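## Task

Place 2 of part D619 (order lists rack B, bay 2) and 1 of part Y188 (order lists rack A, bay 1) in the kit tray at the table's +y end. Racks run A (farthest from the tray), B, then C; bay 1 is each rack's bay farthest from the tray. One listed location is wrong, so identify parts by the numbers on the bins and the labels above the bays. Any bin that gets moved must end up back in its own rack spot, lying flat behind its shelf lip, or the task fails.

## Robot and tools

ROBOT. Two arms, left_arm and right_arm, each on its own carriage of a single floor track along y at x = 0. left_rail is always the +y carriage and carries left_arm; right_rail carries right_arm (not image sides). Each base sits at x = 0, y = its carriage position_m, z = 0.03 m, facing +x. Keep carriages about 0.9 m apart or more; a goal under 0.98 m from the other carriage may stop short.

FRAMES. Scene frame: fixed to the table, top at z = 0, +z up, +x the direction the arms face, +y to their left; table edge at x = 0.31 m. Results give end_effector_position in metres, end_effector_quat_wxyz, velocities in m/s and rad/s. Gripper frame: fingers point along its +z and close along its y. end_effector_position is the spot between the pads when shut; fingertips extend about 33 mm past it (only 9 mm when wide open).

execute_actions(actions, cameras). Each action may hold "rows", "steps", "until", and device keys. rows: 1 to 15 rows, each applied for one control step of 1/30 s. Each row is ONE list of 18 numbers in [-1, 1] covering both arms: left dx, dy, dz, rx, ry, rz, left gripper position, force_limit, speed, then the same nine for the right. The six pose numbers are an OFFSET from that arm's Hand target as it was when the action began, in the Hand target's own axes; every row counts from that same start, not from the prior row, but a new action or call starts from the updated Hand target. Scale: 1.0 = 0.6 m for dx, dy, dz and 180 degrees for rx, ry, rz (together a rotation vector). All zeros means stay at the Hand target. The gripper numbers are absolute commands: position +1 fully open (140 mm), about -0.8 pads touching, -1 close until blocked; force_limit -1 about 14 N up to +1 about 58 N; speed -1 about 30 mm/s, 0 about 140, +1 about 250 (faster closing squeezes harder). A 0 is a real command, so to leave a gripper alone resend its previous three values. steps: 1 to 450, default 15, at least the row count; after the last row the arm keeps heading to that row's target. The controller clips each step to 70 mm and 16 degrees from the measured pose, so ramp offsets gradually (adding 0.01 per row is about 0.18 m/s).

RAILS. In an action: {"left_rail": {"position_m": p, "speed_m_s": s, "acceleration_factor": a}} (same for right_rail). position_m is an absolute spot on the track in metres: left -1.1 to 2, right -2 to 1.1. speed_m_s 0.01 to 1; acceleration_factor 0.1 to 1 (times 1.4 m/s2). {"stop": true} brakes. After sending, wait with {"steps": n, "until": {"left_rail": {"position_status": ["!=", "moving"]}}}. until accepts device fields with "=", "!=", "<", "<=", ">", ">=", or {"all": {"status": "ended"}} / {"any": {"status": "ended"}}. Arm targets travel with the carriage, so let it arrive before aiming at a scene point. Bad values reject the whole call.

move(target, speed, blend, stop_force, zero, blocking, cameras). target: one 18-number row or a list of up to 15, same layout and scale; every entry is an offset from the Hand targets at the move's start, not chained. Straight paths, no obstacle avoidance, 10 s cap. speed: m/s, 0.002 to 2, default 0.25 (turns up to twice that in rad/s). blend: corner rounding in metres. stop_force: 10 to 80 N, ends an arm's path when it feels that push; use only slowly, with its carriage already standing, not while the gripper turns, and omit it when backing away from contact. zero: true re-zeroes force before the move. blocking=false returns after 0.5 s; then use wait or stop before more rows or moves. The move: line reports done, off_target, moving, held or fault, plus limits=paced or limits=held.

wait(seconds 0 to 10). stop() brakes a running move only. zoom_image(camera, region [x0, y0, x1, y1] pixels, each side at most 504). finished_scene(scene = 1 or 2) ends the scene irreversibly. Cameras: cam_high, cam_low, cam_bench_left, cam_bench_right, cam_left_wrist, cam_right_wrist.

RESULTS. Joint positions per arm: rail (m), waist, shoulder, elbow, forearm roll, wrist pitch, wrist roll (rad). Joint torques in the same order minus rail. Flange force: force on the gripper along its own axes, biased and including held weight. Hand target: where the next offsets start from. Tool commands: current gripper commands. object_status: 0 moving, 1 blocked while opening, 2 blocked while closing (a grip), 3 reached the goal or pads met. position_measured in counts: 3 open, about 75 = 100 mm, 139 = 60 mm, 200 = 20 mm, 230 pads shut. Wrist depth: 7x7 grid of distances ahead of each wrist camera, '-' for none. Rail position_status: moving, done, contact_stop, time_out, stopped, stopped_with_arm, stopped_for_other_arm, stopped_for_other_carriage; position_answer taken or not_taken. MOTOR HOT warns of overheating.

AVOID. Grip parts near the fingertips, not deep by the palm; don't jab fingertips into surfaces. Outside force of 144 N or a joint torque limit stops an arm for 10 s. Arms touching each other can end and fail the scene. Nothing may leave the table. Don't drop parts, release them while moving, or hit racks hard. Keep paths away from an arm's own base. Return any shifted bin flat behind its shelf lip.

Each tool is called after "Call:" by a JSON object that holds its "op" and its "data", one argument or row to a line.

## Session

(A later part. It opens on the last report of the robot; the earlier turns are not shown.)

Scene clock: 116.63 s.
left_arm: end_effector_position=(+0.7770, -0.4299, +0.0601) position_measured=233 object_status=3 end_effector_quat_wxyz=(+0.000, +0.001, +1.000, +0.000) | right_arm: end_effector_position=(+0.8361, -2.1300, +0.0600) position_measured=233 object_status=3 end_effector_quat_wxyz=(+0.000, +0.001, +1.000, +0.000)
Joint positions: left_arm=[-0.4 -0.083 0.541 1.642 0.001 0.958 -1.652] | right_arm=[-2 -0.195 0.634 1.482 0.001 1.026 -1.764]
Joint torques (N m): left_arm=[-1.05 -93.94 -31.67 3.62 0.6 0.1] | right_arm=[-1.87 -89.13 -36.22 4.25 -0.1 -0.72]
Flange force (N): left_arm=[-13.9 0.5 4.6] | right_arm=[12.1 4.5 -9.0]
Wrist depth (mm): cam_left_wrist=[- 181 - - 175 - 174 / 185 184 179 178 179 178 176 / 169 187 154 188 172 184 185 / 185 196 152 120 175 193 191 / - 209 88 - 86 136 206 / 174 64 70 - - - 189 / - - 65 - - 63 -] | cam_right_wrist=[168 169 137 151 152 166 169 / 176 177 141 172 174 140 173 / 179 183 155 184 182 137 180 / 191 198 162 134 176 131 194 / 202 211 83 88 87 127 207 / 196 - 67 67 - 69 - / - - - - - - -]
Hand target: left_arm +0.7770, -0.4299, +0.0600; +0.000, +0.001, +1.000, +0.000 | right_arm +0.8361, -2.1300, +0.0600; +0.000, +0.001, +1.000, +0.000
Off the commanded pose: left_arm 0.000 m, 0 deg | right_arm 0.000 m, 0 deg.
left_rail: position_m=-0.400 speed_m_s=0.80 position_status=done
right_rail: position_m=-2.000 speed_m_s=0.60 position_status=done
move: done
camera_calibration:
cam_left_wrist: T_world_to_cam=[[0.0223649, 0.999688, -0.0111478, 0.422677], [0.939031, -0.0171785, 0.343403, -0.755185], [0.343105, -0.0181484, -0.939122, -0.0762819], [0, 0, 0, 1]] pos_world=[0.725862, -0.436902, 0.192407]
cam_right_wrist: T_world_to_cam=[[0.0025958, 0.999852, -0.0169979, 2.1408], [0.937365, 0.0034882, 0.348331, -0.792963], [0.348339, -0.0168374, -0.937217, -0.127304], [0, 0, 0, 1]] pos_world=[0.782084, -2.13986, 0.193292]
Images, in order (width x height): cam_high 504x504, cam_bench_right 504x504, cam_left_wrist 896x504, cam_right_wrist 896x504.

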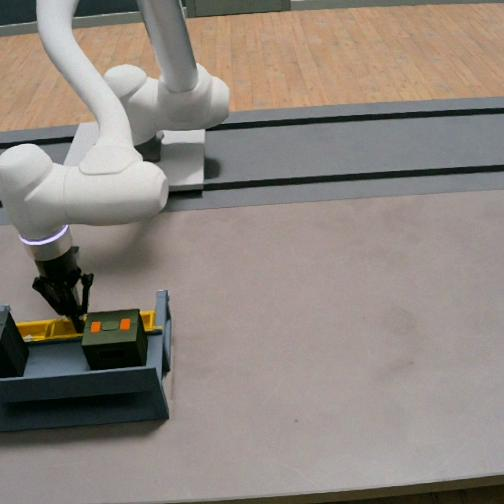

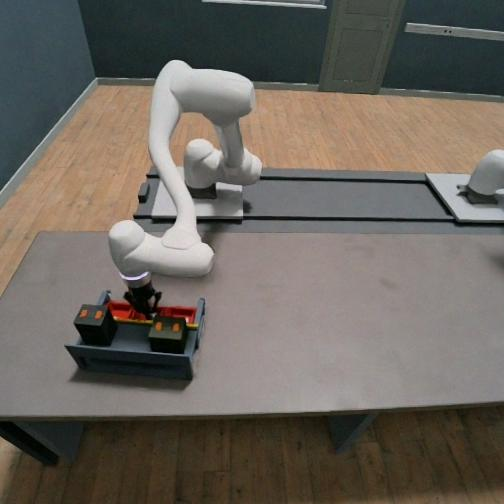

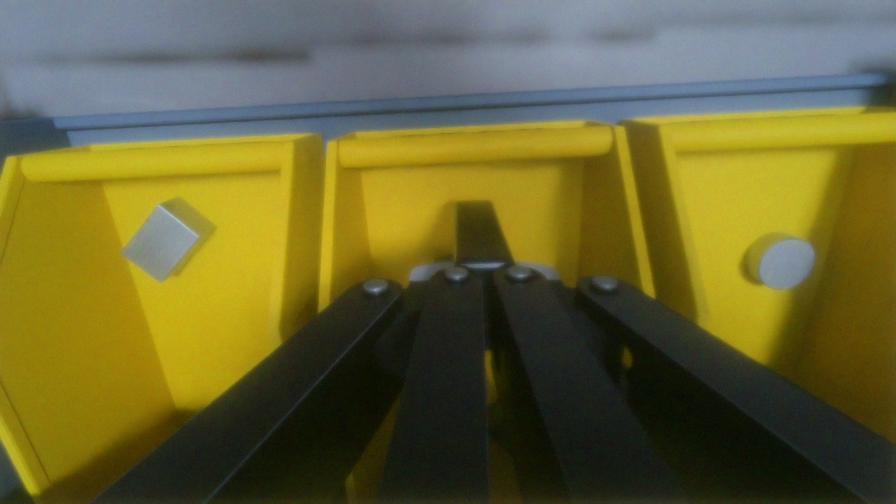

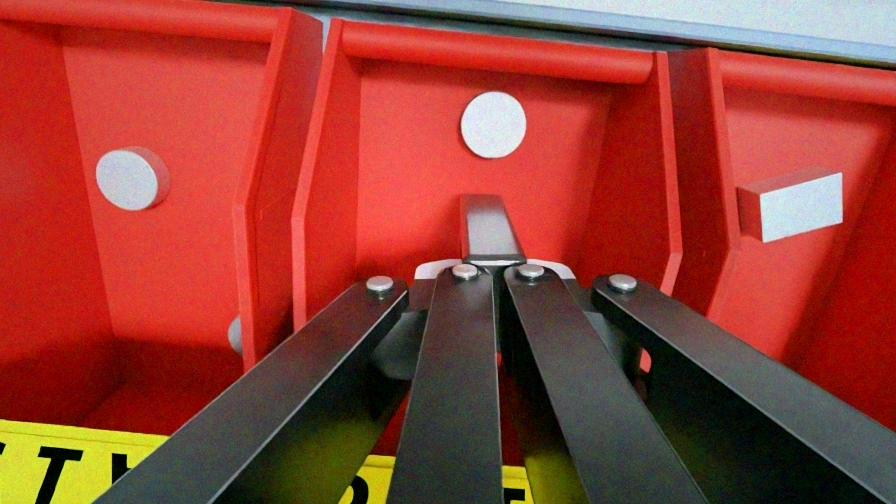

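Call:
{"op": "move", "data": {
  "target": [0,0,0.0433,0,0,0,-1,0,0,0,0,0.0433,0,0,0,-1,0,0],
  "speed": 0.01,
  "stop_force": 12,
  "cameras": ["cam_left_wrist","cam_right_wrist"]
}}

Scene clock: 120.87 s.
left_arm: end_effector_position=(+0.7771, -0.4299, +0.0411) position_measured=233 object_status=3 end_effector_quat_wxyz=(+0.000, +0.001, +1.000, +0.000) | right_arm: end_effector_position=(+0.8361, -2.1300, +0.0429) position_measured=233 object_status=3 end_effector_quat_wxyz=(+0.000, +0.001, +1.000, +0.000)
Joint positions: left_arm=[-0.4 -0.083 0.559 1.653 0.001 0.929 -1.652] | right_arm=[-2 -0.195 0.648 1.492 0.001 1.001 -1.764]
Joint torques (N m): left_arm=[-0.34 -74.16 -24.34 3.76 -2.06 0.14] | right_arm=[-1.75 -68.72 -27.31 4.35 -2.3 -0.71]
Flange force (N): left_arm=[-4.3 -0.5 -22.6] | right_arm=[17.5 5.3 -35.5]
Wrist depth (mm): cam_left_wrist=[- - 157 159 - - 157 / 164 - 164 164 160 160 153 / 165 164 140 168 168 133 167 / 168 174 138 119 174 133 174 / 175 191 94 - 86 116 185 / 174 199 70 - - - 200 / - - 65 - - 63 -] | cam_right_wrist=[154 152 125 124 125 137 146 / - 159 156 158 157 125 157 / 162 167 147 167 166 115 162 / 180 178 156 174 173 113 174 / 189 189 83 87 87 104 187 / 196 - 67 67 - 69 - / - - - - - - -]
Hand target: left_arm +0.7771, -0.4299, +0.0411; +0.000, +0.001, +1.000, +0.000 (not the last commanded pose) | right_arm +0.8361, -2.1300, +0.0429; +0.000, +0.001, +1.000, +0.000 (not the last commanded pose)
Off the commanded pose: left_arm 0.007 m, 0 deg | right_arm 0.009 m, 0 deg.
left_rail: position_m=-0.400 speed_m_s=0.80 position_status=done
right_rail: position_m=-2.000 speed_m_s=0.60 position_status=done
move: contact (left_arm, right_arm)
camera_calibration:
cam_left_wrist: T_world_to_cam=[[0.0222712, 0.999689, -0.0111827, 0.422539], [0.939033, -0.0170785, 0.343403, -0.748747], [0.343105, -0.0181489, -0.939122, -0.0940665], [0, 0, 0, 1]] pos_world=[0.725962, -0.436902, 0.173507]
cam_right_wrist: T_world_to_cam=[[0.00259853, 0.999852, -0.0169984, 2.14051], [0.93732, 0.00348798, 0.348452, -0.786958], [0.34846, -0.0168384, -0.937172, -0.143529], [0, 0, 0, 1]] pos_world=[0.782084, -2.13986, 0.176091]
Images, in order (width x height): cam_left_wrist 896x504, cam_right_wrist 896x504.

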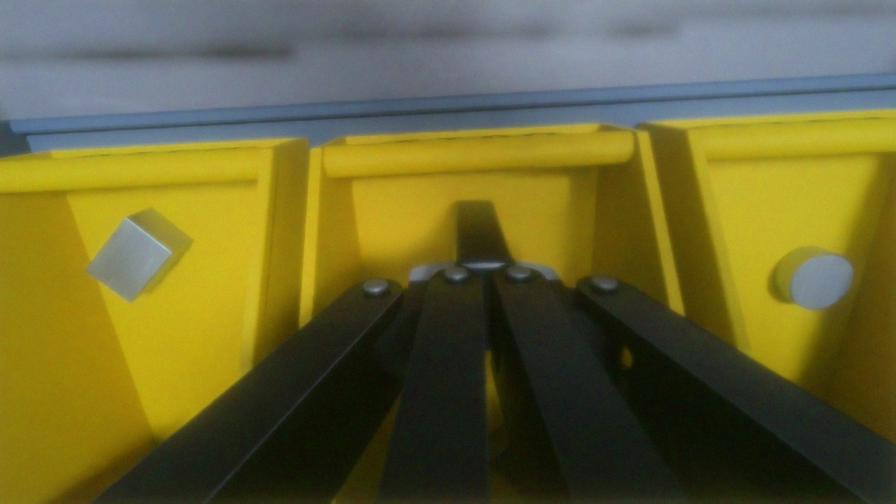

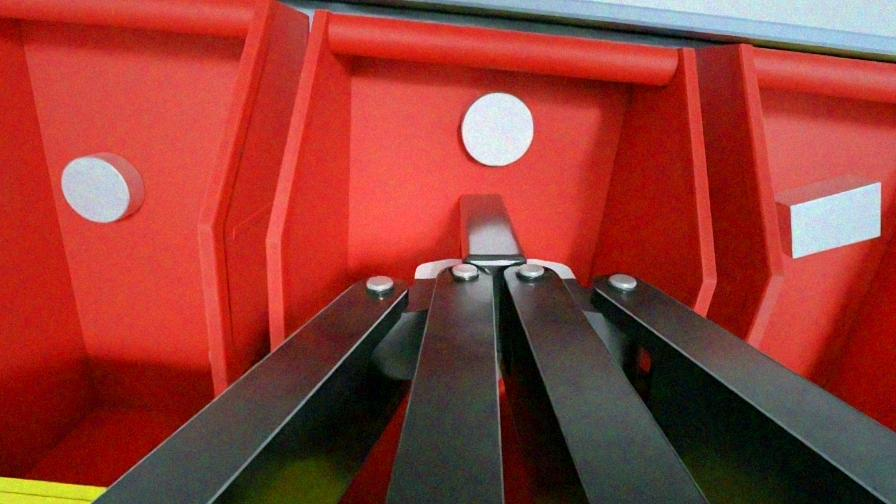

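Call:
{"op": "move", "data": {
  "target": [
    [0,0,-0.0833,0,0,0,-1,0,0,0,0,-0.0835,0,0,0,-1,0,0],
    [-0.0528,-0.0078,-0.0648,0,0,-0.0917,-0.31,0,0,0.0652,0.0067,-0.0618,0,0,0,-0.27,0,0]
  ],
  "speed": 0.1,
  "cameras": ["cam_left_wrist","cam_right_wrist"]
}}

Scene clock: 135.63 s.
left_arm: end_effector_position=(+0.8087, -0.4347, +0.0800) position_measured=168 object_status=0 end_effector_quat_wxyz=(+0.000, -0.142, +0.990, +0.000) | right_arm: end_effector_position=(+0.7970, -2.1259, +0.0799) position_measured=163 object_status=0 end_effector_quat_wxyz=(+0.000, +0.001, +1.000, +0.000)
Joint positions: left_arm=[-0.4 -0.086 0.566 1.557 0.001 1.018 -1.943] | right_arm=[-2 -0.2 0.563 1.563 0.001 1.015 -1.769]
Joint torques (N m): left_arm=[-1.32 -97.26 -33.34 3.74 0.43 0.18] | right_arm=[-1.82 -82.96 -35.63 4.24 0.22 -0.7]
Flange force (N): left_arm=[-13.1 -3.9 3.6] | right_arm=[10.8 4.4 -8.3]
Wrist depth (mm): cam_left_wrist=[159 182 186 160 190 - - / 167 194 192 195 195 168 190 / 167 207 164 205 202 164 203 / 176 218 147 217 144 210 216 / 127 89 89 229 93 92 185 / - 64 - 137 138 76 65 / - - - 130 - - 63] | cam_right_wrist=[195 194 194 193 192 190 191 / - 190 200 199 201 202 201 / 188 210 183 194 184 195 188 / 191 216 114 213 143 210 211 / 193 94 88 231 121 89 - / - - - 246 - - - / - - - 258 - - -]
Hand target: left_arm +0.8087, -0.4347, +0.0800; +0.000, -0.142, +0.990, +0.000 | right_arm +0.7970, -2.1259, +0.0799; +0.000, +0.001, +1.000, +0.000
Off the commanded pose: left_arm 0.000 m, 0 deg | right_arm 0.000 m, 0 deg.
left_rail: position_m=-0.400 speed_m_s=0.80 position_status=done
right_rail: position_m=-2.000 speed_m_s=0.60 position_status=done
move: done
camera_calibration:
cam_left_wrist: T_world_to_cam=[[-0.262643, 0.964826, -0.011374, 0.642354], [0.905123, 0.250441, 0.343558, -0.64816], [0.334322, 0.0799383, -0.939063, -0.0187201], [0, 0, 0, 1]] pos_world=[0.761633, -0.455937, 0.212407]
cam_right_wrist: T_world_to_cam=[[0.00259726, 0.999852, -0.0169991, 2.13714], [0.937353, 0.00348784, 0.348364, -0.763222], [0.348372, -0.0168389, -0.937205, -0.0950884], [0, 0, 0, 1]] pos_world=[0.742984, -2.13576, 0.213091]
Images, in order (width x height): cam_left_wrist 896x504, cam_right_wrist 896x504.

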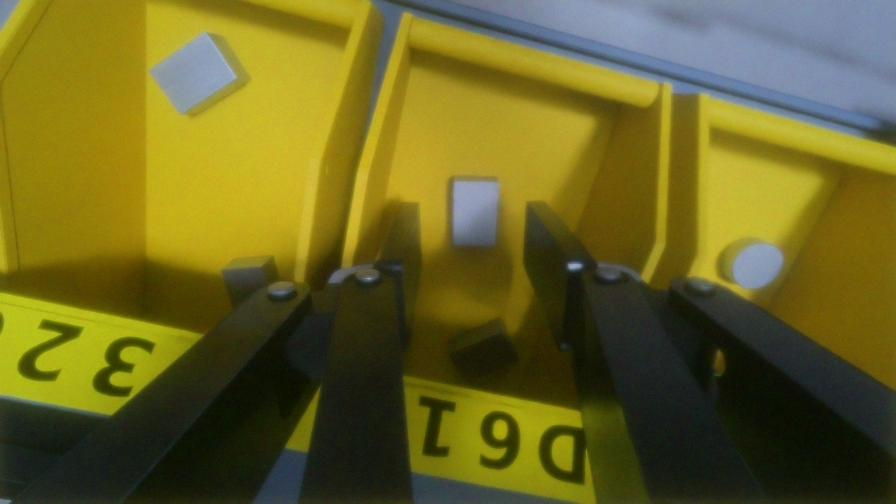

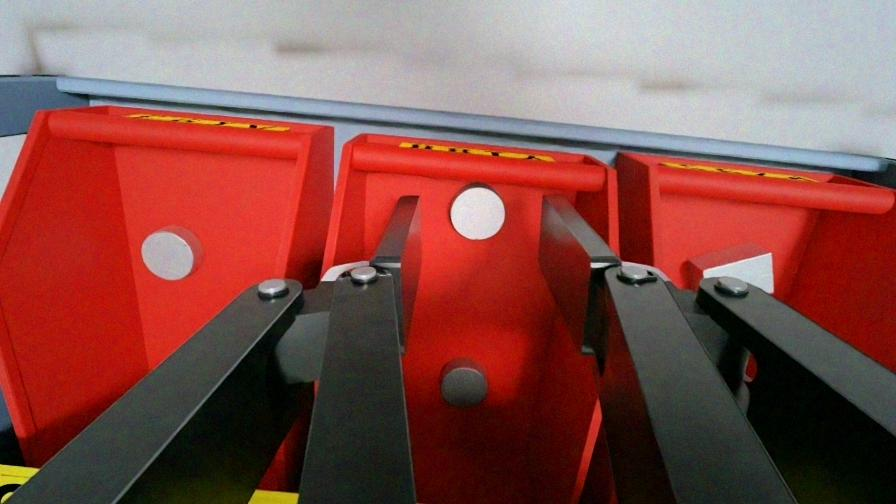

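Call:
{"op": "move", "data": {
  "target": [0,0,0.0617,0,0,0,-0.31,0,0,0,0,0.0587,0,0,0,-0.27,0,0],
  "speed": 0.05,
  "cameras": ["cam_left_wrist","cam_right_wrist"]
}}

Scene clock: 142.33 s.
left_arm: end_effector_position=(+0.8087, -0.4347, +0.0431) position_measured=168 object_status=3 end_effector_quat_wxyz=(+0.000, -0.142, +0.990, +0.000) | right_arm: end_effector_position=(+0.7970, -2.1259, +0.0447) position_measured=163 object_status=3 end_effector_quat_wxyz=(+0.000, +0.001, +1.000, +0.000)
Joint positions: left_arm=[-0.4 -0.086 0.599 1.579 0.001 0.963 -1.943] | right_arm=[-2 -0.2 0.594 1.584 0.001 0.963 -1.769]
Joint torques (N m): left_arm=[-1.62 -99.16 -32.18 3.38 0.4 0.09] | right_arm=[-1.71 -84.7 -34.5 4.15 0.52 -0.73]
Flange force (N): left_arm=[-13.1 -2.7 4.4] | right_arm=[11.0 4.3 -8.4]
Wrist depth (mm): cam_left_wrist=[149 150 129 125 127 - - / 156 160 116 161 160 130 132 / 169 170 108 168 169 128 169 / 179 181 106 164 153 122 178 / 189 83 89 192 93 91 177 / - 64 - 200 - 76 64 / - - - 183 - - 62] | cam_right_wrist=[164 162 162 161 161 160 159 / - 164 167 168 167 169 168 / 172 173 151 140 143 152 154 / 180 - 135 169 133 149 178 / 184 88 88 191 186 88 170 / - - - 202 203 - - / - - - 219 218 - -]
Hand target: left_arm +0.8087, -0.4346, +0.0430; +0.000, -0.142, +0.990, +0.000 | right_arm +0.7970, -2.1259, +0.0447; +0.000, +0.001, +1.000, +0.000
Off the commanded pose: left_arm 0.000 m, 0 deg | right_arm 0.000 m, 0 deg.
left_rail: position_m=-0.400 speed_m_s=0.80 position_status=done
right_rail: position_m=-2.000 speed_m_s=0.60 position_status=done
move: done
camera_calibration:
cam_left_wrist: T_world_to_cam=[[-0.262643, 0.964826, -0.0113738, 0.641933], [0.905123, 0.250441, 0.343558, -0.635449], [0.334322, 0.0799383, -0.939063, -0.0534654], [0, 0, 0, 1]] pos_world=[0.761633, -0.455937, 0.175407]
cam_right_wrist: T_world_to_cam=[[0.00263386, 0.99985, -0.0170919, 2.13653], [0.93732, 0.00348744, 0.348452, -0.750987], [0.348459, -0.0169383, -0.937171, -0.128267], [0, 0, 0, 1]] pos_world=[0.742984, -2.13576, 0.177991]
Images, in order (width x height): cam_left_wrist 896x504, cam_right_wrist 896x504.

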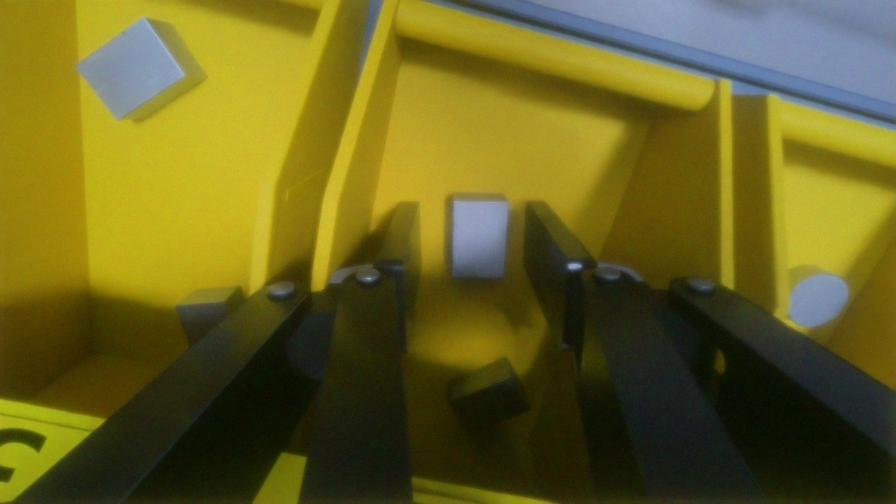

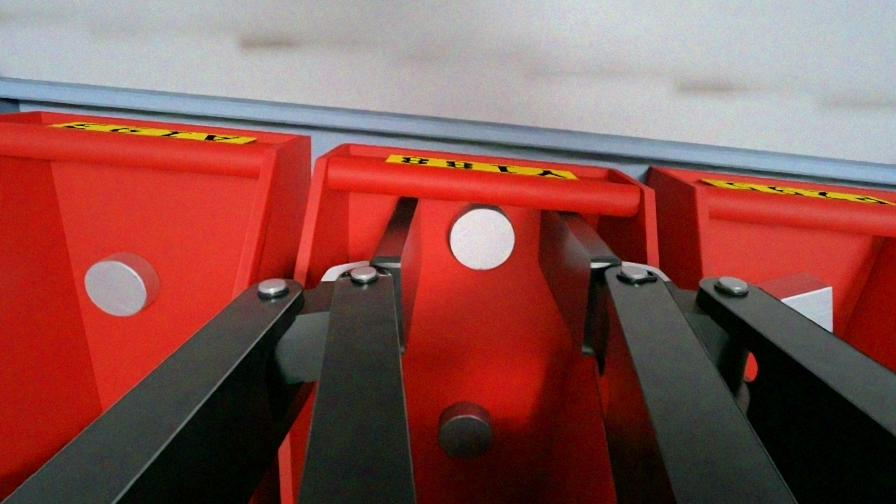

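Call:
{"op": "execute_actions", "data": {
  "actions": [
    {"rows": [[0,0,0,0,0,0,-1,-0.5,-1,0,0,0,0,0,0,-1,-0.5,-1]], "steps": 60}
  ],
  "cameras": ["cam_left_wrist","cam_right_wrist"]
}}

Scene clock: 147.40 s.
left_arm: end_effector_position=(+0.8087, -0.4346, +0.0430) position_measured=201 object_status=2 end_effector_quat_wxyz=(+0.000, -0.142, +0.990, +0.000) | right_arm: end_effector_position=(+0.7970, -2.1259, +0.0447) position_measured=195 object_status=2 end_effector_quat_wxyz=(+0.000, +0.001, +1.000, +0.000)
Joint positions: left_arm=[-0.4 -0.086 0.599 1.579 0.001 0.963 -1.943] | right_arm=[-2 -0.2 0.594 1.584 0.001 0.963 -1.769]
Joint torques (N m): left_arm=[-0.42 -91.04 -28.02 3.74 0.38 0.15] | right_arm=[-1.42 -79.37 -31.75 4.26 0.06 -0.71]
Flange force (N): left_arm=[-11.3 -4.1 -5.0] | right_arm=[10.7 4.1 -15.3]
Wrist depth (mm): cam_left_wrist=[149 150 129 124 125 - 158 / 157 160 116 160 160 129 131 / 169 170 108 169 169 128 169 / 182 180 114 162 158 122 177 / 189 188 88 192 87 92 177 / 183 63 75 193 - - 65 / - - 70 - - - -] | cam_right_wrist=[164 163 161 160 162 161 159 / 160 161 165 163 167 168 167 / 172 172 151 141 150 153 154 / 180 178 160 165 150 152 178 / 192 193 83 186 87 92 172 / - - - 200 - - - / - - - 218 - - -]
Hand target: left_arm +0.8087, -0.4346, +0.0430; +0.000, -0.142, +0.990, +0.000 | right_arm +0.7970, -2.1259, +0.0447; +0.000, +0.001, +1.000, +0.000
Off the commanded pose: left_arm 0.000 m, 0 deg | right_arm 0.000 m, 0 deg.
left_rail: position_m=-0.400 speed_m_s=0.80 position_status=done
right_rail: position_m=-2.000 speed_m_s=0.60 position_status=done
camera_calibration:
cam_left_wrist: T_world_to_cam=[[-0.262643, 0.964826, -0.011374, 0.641933], [0.905123, 0.250441, 0.343558, -0.635448], [0.334322, 0.0799383, -0.939063, -0.0534654], [0, 0, 0, 1]] pos_world=[0.761633, -0.455937, 0.175407]
cam_right_wrist: T_world_to_cam=[[0.00259726, 0.999852, -0.0169991, 2.13654], [0.937353, 0.00348784, 0.348364, -0.75096], [0.348372, -0.0168389, -0.937205, -0.128078], [0, 0, 0, 1]] pos_world=[0.742984, -2.13576, 0.177891]
Images, in order (width x height): cam_left_wrist 896x504, cam_right_wrist 896x504.

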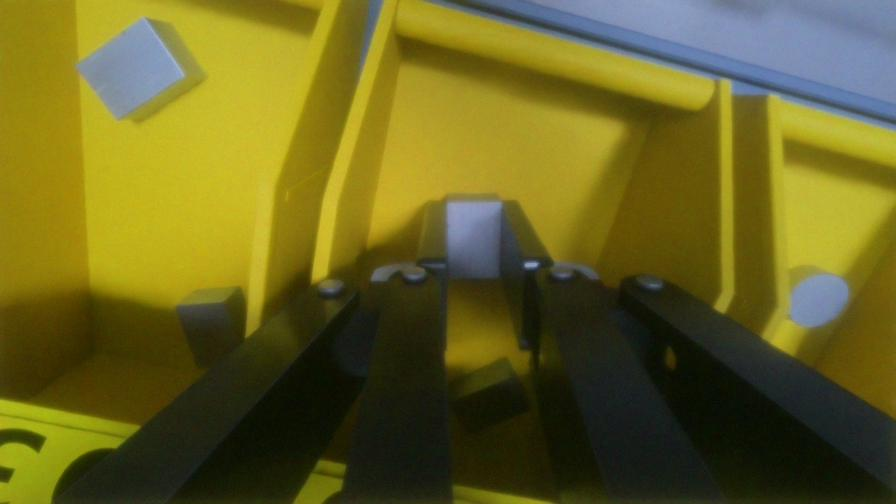

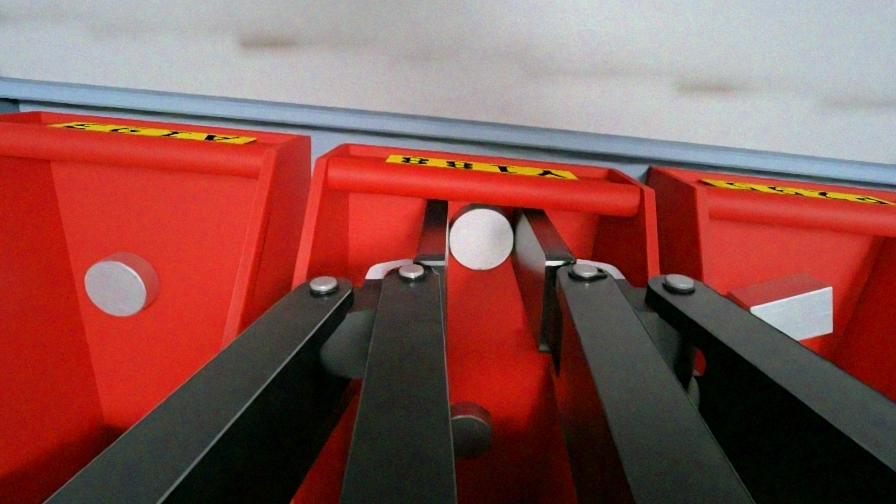

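Call:
{"op": "move", "data": {
  "target": [
    [0,0,-0.2,0,0,0,-1,-0.5,-1,0,0,-0.2,0,0,0,-1,-0.5,-1],
    [0.3039,0.089,-0.333,0,0,0.0917,-1,-0.5,-1,0.333,0,-0.333,0,0,0,-1,-0.5,-1]
  ],
  "speed": [0.08,0.25],
  "blend": [0.03,0]
}}

Scene clock: 162.07 s.
left_arm: end_effector_position=(+0.6186, -0.4349, +0.2426) position_measured=201 object_status=2 end_effector_quat_wxyz=(+0.000, +0.001, +1.000, +0.000) | right_arm: end_effector_position=(+0.5971, -2.1256, +0.2443) position_measured=195 object_status=2 end_effector_quat_wxyz=(+0.000, +0.001, +1.000, +0.000)
Joint positions: left_arm=[-0.4 -0.112 0.168 1.804 0.001 1.168 -1.681] | right_arm=[-2 -0.264 0.153 1.819 0.001 1.169 -1.833]
Joint torques (N m): left_arm=[-1 -61.56 -36.77 4.01 0.43 0.15] | right_arm=[-1.3 -47.41 -38.71 4.54 0.23 -0.69]
Flange force (N): left_arm=[-12.4 0.3 2.0] | right_arm=[9.7 5.0 -5.6]
Wrist depth (mm): cam_left_wrist=[- - 340 - - 339 - / 366 - 364 365 - - 367 / 380 379 - 372 - - - / 414 - - 160 116 402 - / - 433 89 400 87 87 - / - 64 75 - - - 62 / - - 70 - - - -] | cam_right_wrist=[- 362 347 - - 325 - / - 365 - - - - - / 391 387 - - 385 - - / - - - 165 150 - - / - - 83 93 87 92 - / - - - - - - - / - - - - - - -]
Hand target: left_arm +0.6186, -0.4349, +0.2427; +0.000, +0.001, +1.000, +0.000 | right_arm +0.5970, -2.1255, +0.2443; +0.000, +0.001, +1.000, +0.000
Off the commanded pose: left_arm 0.000 m, 0 deg | right_arm 0.000 m, 0 deg.
left_rail: position_m=-0.400 speed_m_s=0.80 position_status=done
right_rail: position_m=-2.000 speed_m_s=0.60 position_status=done
move: done
camera_calibration:
cam_left_wrist: T_world_to_cam=[[0.0222347, 0.999691, -0.0110896, 0.433307], [0.939033, -0.0170762, 0.343401, -0.66919], [0.343106, -0.018049, -0.939123, 0.149503], [0, 0, 0, 1]] pos_world=[0.567462, -0.441902, 0.375007]
cam_right_wrist: T_world_to_cam=[[0.00244405, 0.99985, -0.017162, 2.14029], [0.937366, 0.0036876, 0.348328, -0.632684], [0.348339, -0.0169384, -0.937216, 0.128443], [0, 0, 0, 1]] pos_world=[0.543084, -2.13546, 0.377492]

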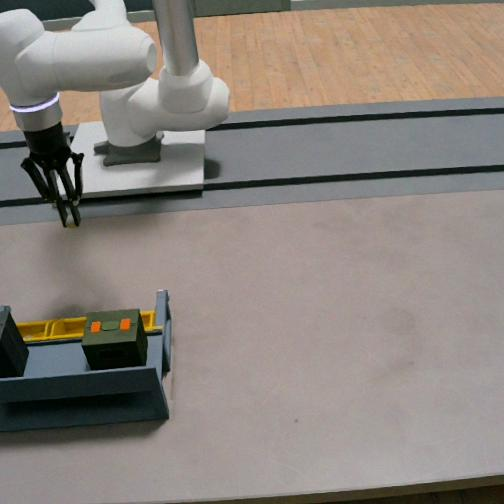

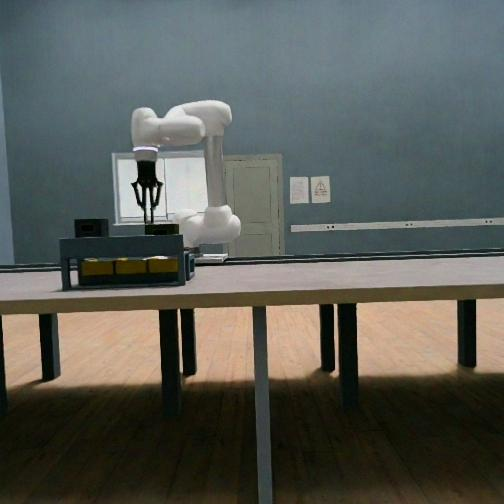

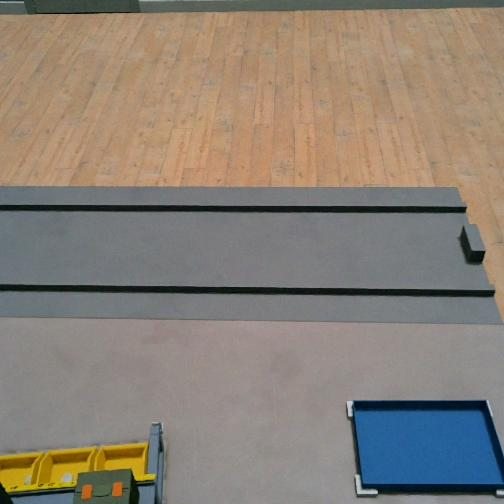

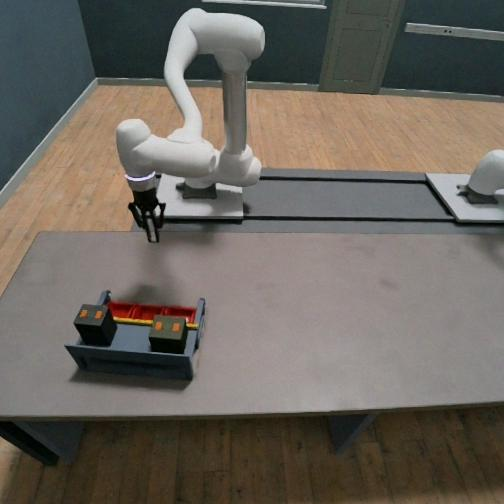

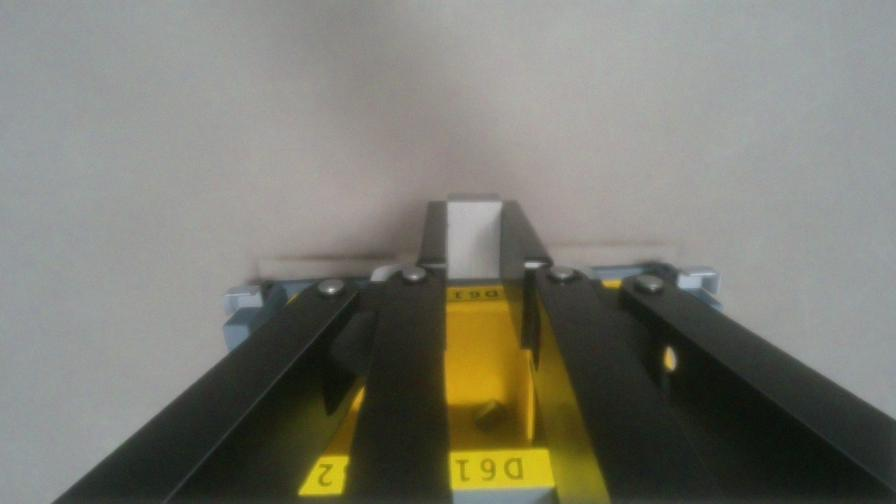

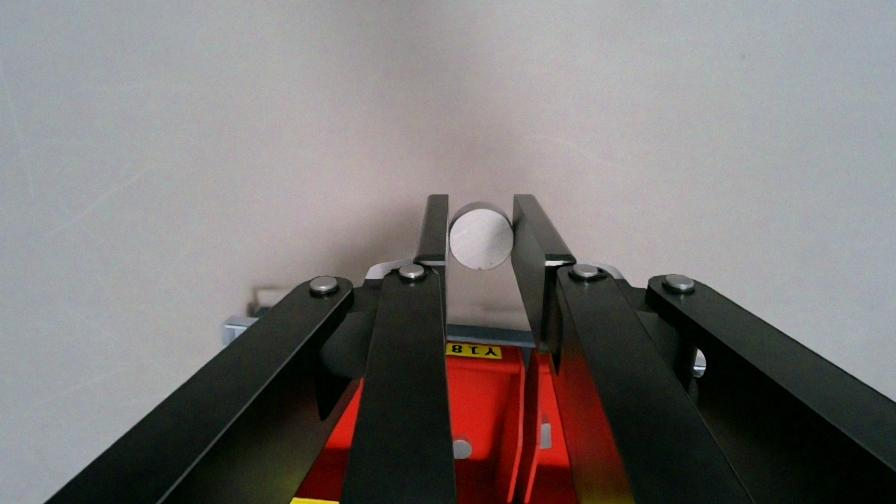

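Call:
{"op": "execute_actions", "data": {
  "actions": [
    {"left_rail": {"position_m": 1.95, "speed_m_s": 0.9, "acceleration_factor": 0.5}, "right_rail": {"position_m": 0.6, "speed_m_s": 0.8, "acceleration_factor": 0.5}, "steps": 300, "until": {"all": {"status": "ended"}}}
  ],
  "cameras": ["cam_left_wrist","cam_right_wrist","cam_bench_left","cam_high"]
}}

Scene clock: 171.70 s.
left_arm: end_effector_position=(+0.6186, +1.9151, +0.2427) position_measured=201 object_status=2 end_effector_quat_wxyz=(+0.000, +0.001, +1.000, +0.000) | right_arm: end_effector_position=(+0.5970, +0.4744, +0.2443) position_measured=195 object_status=2 end_effector_quat_wxyz=(+0.000, +0.001, +1.000, +0.000)
Joint positions: left_arm=[1.95 -0.112 0.168 1.804 0.001 1.168 -1.681] | right_arm=[0.6 -0.264 0.153 1.819 0.001 1.169 -1.833]
Joint torques (N m): left_arm=[-0.77 -60.37 -36.42 3.99 0.44 0.11] | right_arm=[-1.19 -47.72 -38.67 4.56 0.25 -0.71]
Flange force (N): left_arm=[-10.8 0.0 0.5] | right_arm=[9.3 4.8 -5.3]
Wrist depth (mm): cam_left_wrist=[- - - - 333 341 347 / 356 370 - 360 357 360 359 / - - 376 367 381 383 366 / - - - 160 392 404 397 / - - 88 - 87 88 413 / - 64 75 - - - 62 / - - 70 - - - -] | cam_right_wrist=[350 351 - 338 347 344 338 / 365 369 382 366 350 361 - / - 383 - - - - - / - - - 165 150 410 401 / - - 83 78 87 86 430 / - - - - - - - / - - - - - - -]
Hand target: left_arm +0.6186, +1.9151, +0.2427; +0.000, +0.001, +1.000, +0.000 | right_arm +0.5970, +0.4744, +0.2443; +0.000, +0.001, +1.000, +0.000
Tool commands: left_gripper/position=-1.0 left_gripper/force_limit=-0.5 left_gripper/speed=-1.0 right_gripper/position=-1.0 right_gripper/force_limit=-0.5 right_gripper/speed=-1.0
Off the commanded pose: left_arm 0.000 m, 0 deg | right_arm 0.000 m, 0 deg.
left_rail: position_m=1.950 speed_m_s=0.90 position_status=done
right_rail: position_m=0.600 speed_m_s=0.80 position_status=done
camera_calibration:
cam_left_wrist: T_world_to_cam=[[0.0222364, 0.999691, -0.011089, -1.91597], [0.939033, -0.017078, 0.343401, -0.629057], [0.343106, -0.018049, -0.939123, 0.191918], [0, 0, 0, 1]] pos_world=[0.567462, 1.9081, 0.375007]
cam_right_wrist: T_world_to_cam=[[0.00259726, 0.999852, -0.0169991, -0.459463], [0.937353, 0.00348784, 0.348364, -0.642186], [0.348372, -0.0168389, -0.937205, 0.172414], [0, 0, 0, 1]] pos_world=[0.543084, 0.464538, 0.377491]
Images, in order (width x height): cam_high 504x504, cam_bench_left 504x504, cam_left_wrist 896x504, cam_right_wrist 896x504.

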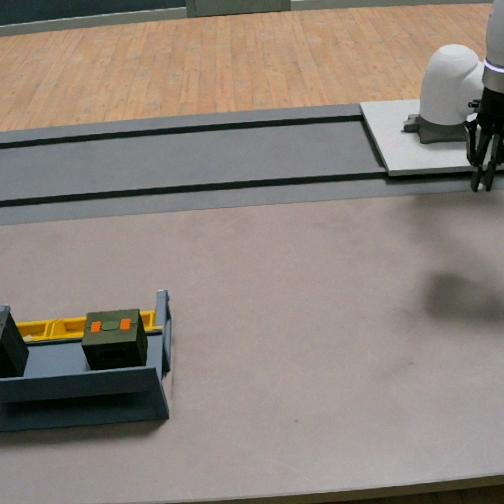

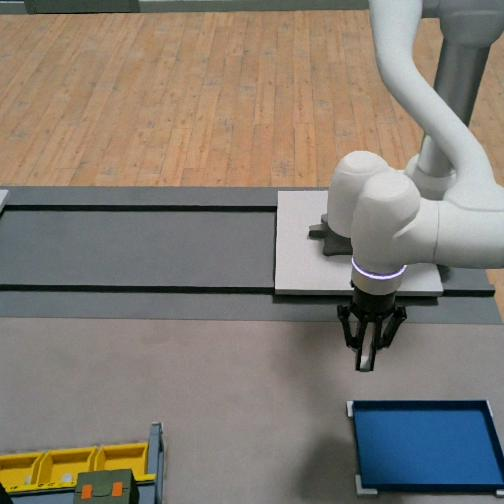

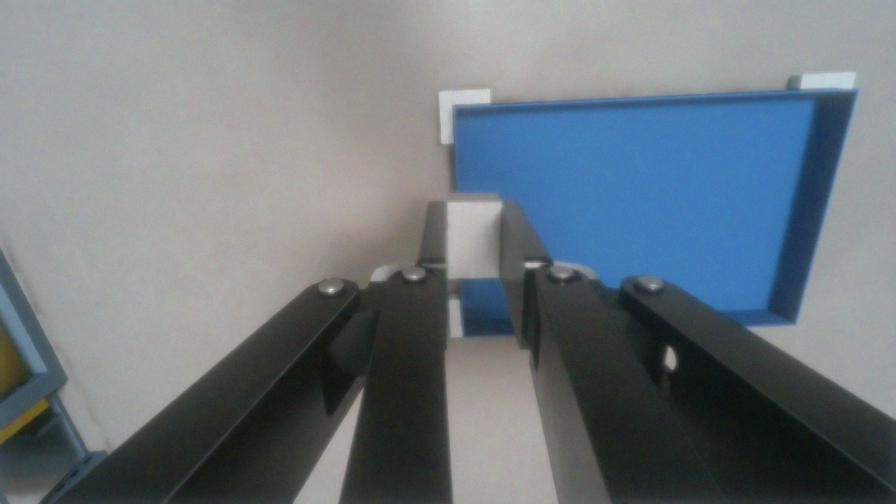

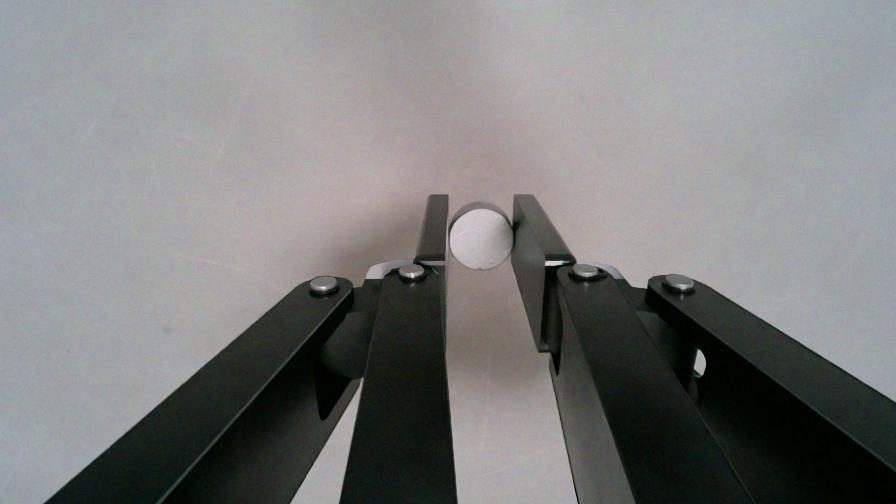

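Call:
{"op": "move", "data": {
  "target": [
    [-0.1023,0.0998,0.2378,0,0,0,-1,-0.5,-1,0,0,0.2405,0,0,0,-1,-0.5,-1],
    [-0.1023,0.0998,0.3128,0,0,0,-1,-0.5,-1,0,0,0.3155,0,0,0,-1,-0.5,-1]
  ],
  "speed": [0.2,0.08],
  "blend": [0.02,0],
  "cameras": ["cam_left_wrist","cam_right_wrist"]
}}

Call:
{"op": "move", "data": {
  "target": [0,0,0.042,0,0,0,-1,-0.5,-1,0,0,0.045,0,0,0,-1,-0.5,-1],
  "speed": 0.012,
  "stop_force": 12,
  "cameras": ["cam_left_wrist","cam_right_wrist","cam_high","cam_bench_left"]
}}

Scene clock: 177.50 s.
left_arm: end_effector_position=(+0.6803, +1.9750, +0.0551) position_measured=201 object_status=2 end_effector_quat_wxyz=(+0.000, +0.001, +1.000, +0.000) | right_arm: end_effector_position=(+0.5972, +0.4745, +0.0551) position_measured=195 object_status=2 end_effector_quat_wxyz=(+0.000, +0.001, +1.000, +0.000)
Joint positions: left_arm=[1.95 -0.014 0.42 1.853 0.001 0.868 -1.583] | right_arm=[0.6 -0.264 0.329 1.993 0.001 0.819 -1.833]
Joint torques (N m): left_arm=[-0.9 -79.67 -30.27 3.37 0.5 0.12] | right_arm=[-1.23 -58.53 -30.76 3.74 0.2 -0.72]
Flange force (N): left_arm=[-10.2 1.1 5.4] | right_arm=[7.1 4.4 -8.3]
Wrist depth (mm): cam_left_wrist=[- - 168 170 170 169 169 / 178 - 179 179 179 178 179 / - 193 186 188 189 189 188 / - 201 196 162 195 201 201 / - 214 89 211 87 92 214 / - 64 75 223 - - 202 / - - 70 - - - -] | cam_right_wrist=[172 172 171 171 170 170 169 / 183 184 181 180 179 179 178 / 192 192 191 190 189 188 187 / 204 203 200 167 196 200 199 / 220 214 83 211 87 86 211 / 229 - - 225 - - - / - - - - - - -]
Hand target: left_arm +0.6803, +1.9750, +0.0551; +0.000, +0.001, +1.000, +0.000 | right_arm +0.5972, +0.4745, +0.0550; +0.000, +0.001, +1.000, +0.000
Off the commanded pose: left_arm 0.000 m, 0 deg | right_arm 0.000 m, 0 deg.
left_rail: position_m=1.950 speed_m_s=0.90 position_status=done
right_rail: position_m=0.600 speed_m_s=0.80 position_status=done
move: done
camera_calibration:
cam_left_wrist: T_world_to_cam=[[0.0222712, 0.999689, -0.0111827, -1.9792], [0.939033, -0.0170785, 0.343403, -0.621491], [0.343105, -0.0181489, -0.939122, -0.00402728], [0, 0, 0, 1]] pos_world=[0.629062, 1.9679, 0.187507]
cam_right_wrist: T_world_to_cam=[[0.00259853, 0.999852, -0.0169984, -0.46278], [0.93732, 0.00348798, 0.348452, -0.576368], [0.34846, -0.0168384, -0.937172, -0.00499245], [0, 0, 0, 1]] pos_world=[0.543184, 0.464638, 0.188291]
Images, in order (width x height): cam_left_wrist 896x504, cam_right_wrist 896x504.

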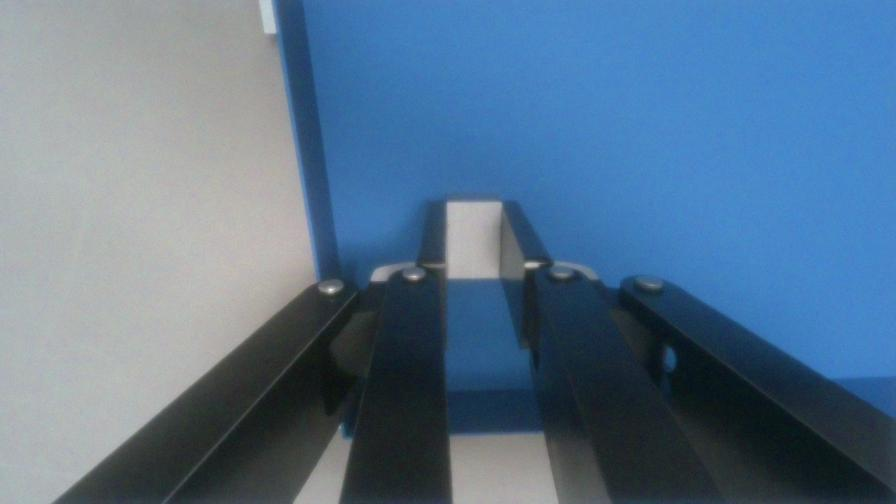

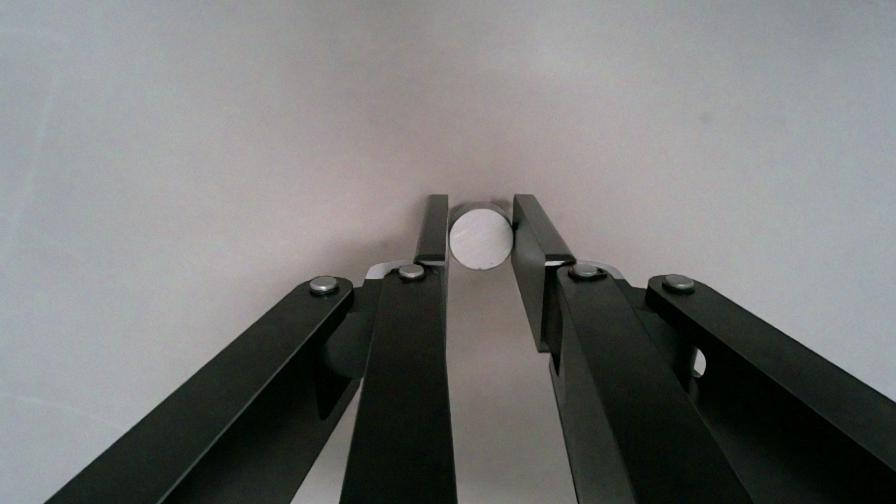

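Scene clock: 179.90 s.
left_arm: end_effector_position=(+0.6803, +1.9750, +0.0352) position_measured=201 object_status=2 end_effector_quat_wxyz=(+0.000, +0.001, +1.000, +0.000) | right_arm: end_effector_position=(+0.5973, +0.4745, +0.0348) position_measured=195 object_status=2 end_effector_quat_wxyz=(+0.000, +0.001, +1.000, +0.000)
Joint positions: left_arm=[1.95 -0.014 0.442 1.865 0.001 0.834 -1.583] | right_arm=[0.6 -0.264 0.354 2.005 0.001 0.781 -1.833]
Joint torques (N m): left_arm=[-0.72 -70.98 -24.34 3.41 -0.1 0.08] | right_arm=[-1.49 -52.01 -25.6 3.66 0.13 -0.76]
Flange force (N): left_arm=[-8.6 1.2 -9.8] | right_arm=[8.5 5.1 -20.6]
Wrist depth (mm): cam_left_wrist=[- 154 150 151 152 153 151 / - - 159 159 160 159 159 / 172 174 168 167 169 169 169 / 180 183 175 162 175 179 179 / - 187 89 189 87 92 191 / 205 64 75 205 - - 199 / - - 70 - - - -] | cam_right_wrist=[154 154 153 153 152 151 151 / 162 162 161 161 160 159 159 / 172 171 170 168 167 169 168 / 182 181 179 167 149 178 178 / 194 190 83 191 87 92 189 / - - - 198 - - - / - - - 215 - - -]
Hand target: left_arm +0.6803, +1.9750, +0.0352; +0.000, +0.001, +1.000, +0.000 (not the last commanded pose) | right_arm +0.5973, +0.4745, +0.0348; +0.000, +0.001, +1.000, +0.000 (not the last commanded pose)
Off the commanded pose: left_arm 0.005 m, 0 deg | right_arm 0.007 m, 0 deg.
left_rail: position_m=1.950 speed_m_s=0.90 position_status=done
right_rail: position_m=0.600 speed_m_s=0.80 position_status=done
move: contact (left_arm, right_arm)
camera_calibration:
cam_left_wrist: T_world_to_cam=[[0.0222712, 0.999689, -0.0111827, -1.97943], [0.939033, -0.0170785, 0.343403, -0.614717], [0.343105, -0.0181489, -0.939122, -0.022844], [0, 0, 0, 1]] pos_world=[0.629162, 1.9679, 0.167507]
cam_right_wrist: T_world_to_cam=[[0.00259984, 0.999852, -0.0169979, -0.463126], [0.93732, 0.00348657, 0.348452, -0.569388], [0.34846, -0.0168384, -0.937172, -0.0240519], [0, 0, 0, 1]] pos_world=[0.543284, 0.464638, 0.167991]
Images, in order (width x height): cam_high 504x504, cam_bench_left 504x504, cam_left_wrist 896x504, cam_right_wrist 896x504.

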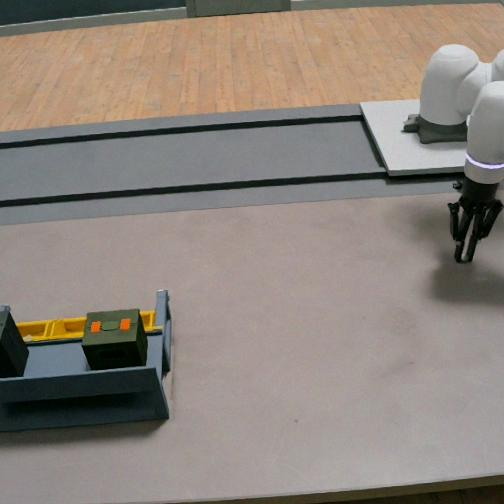

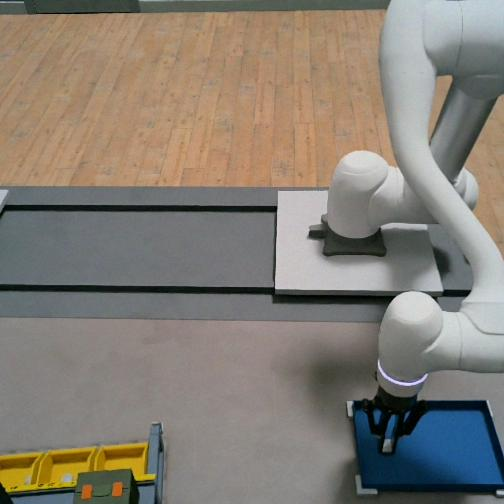

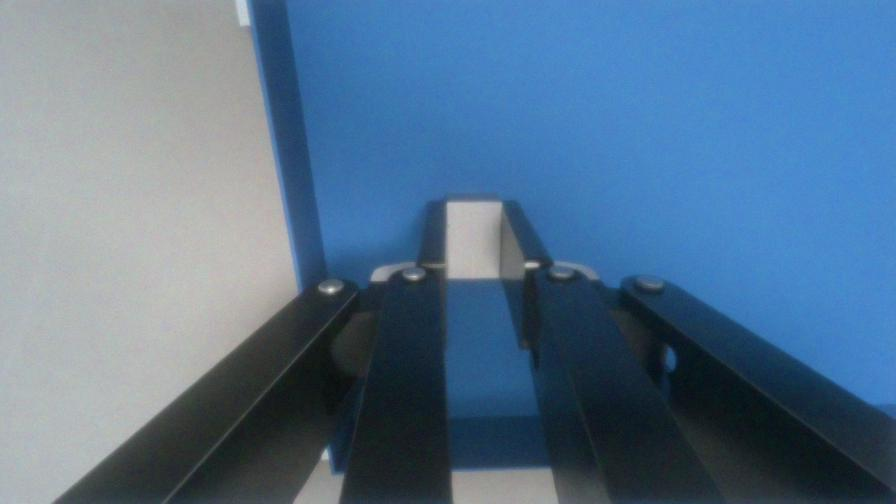

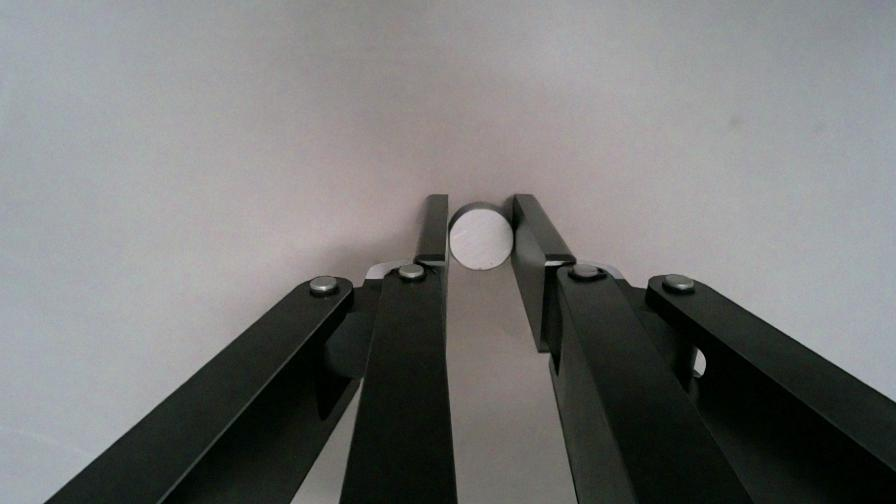

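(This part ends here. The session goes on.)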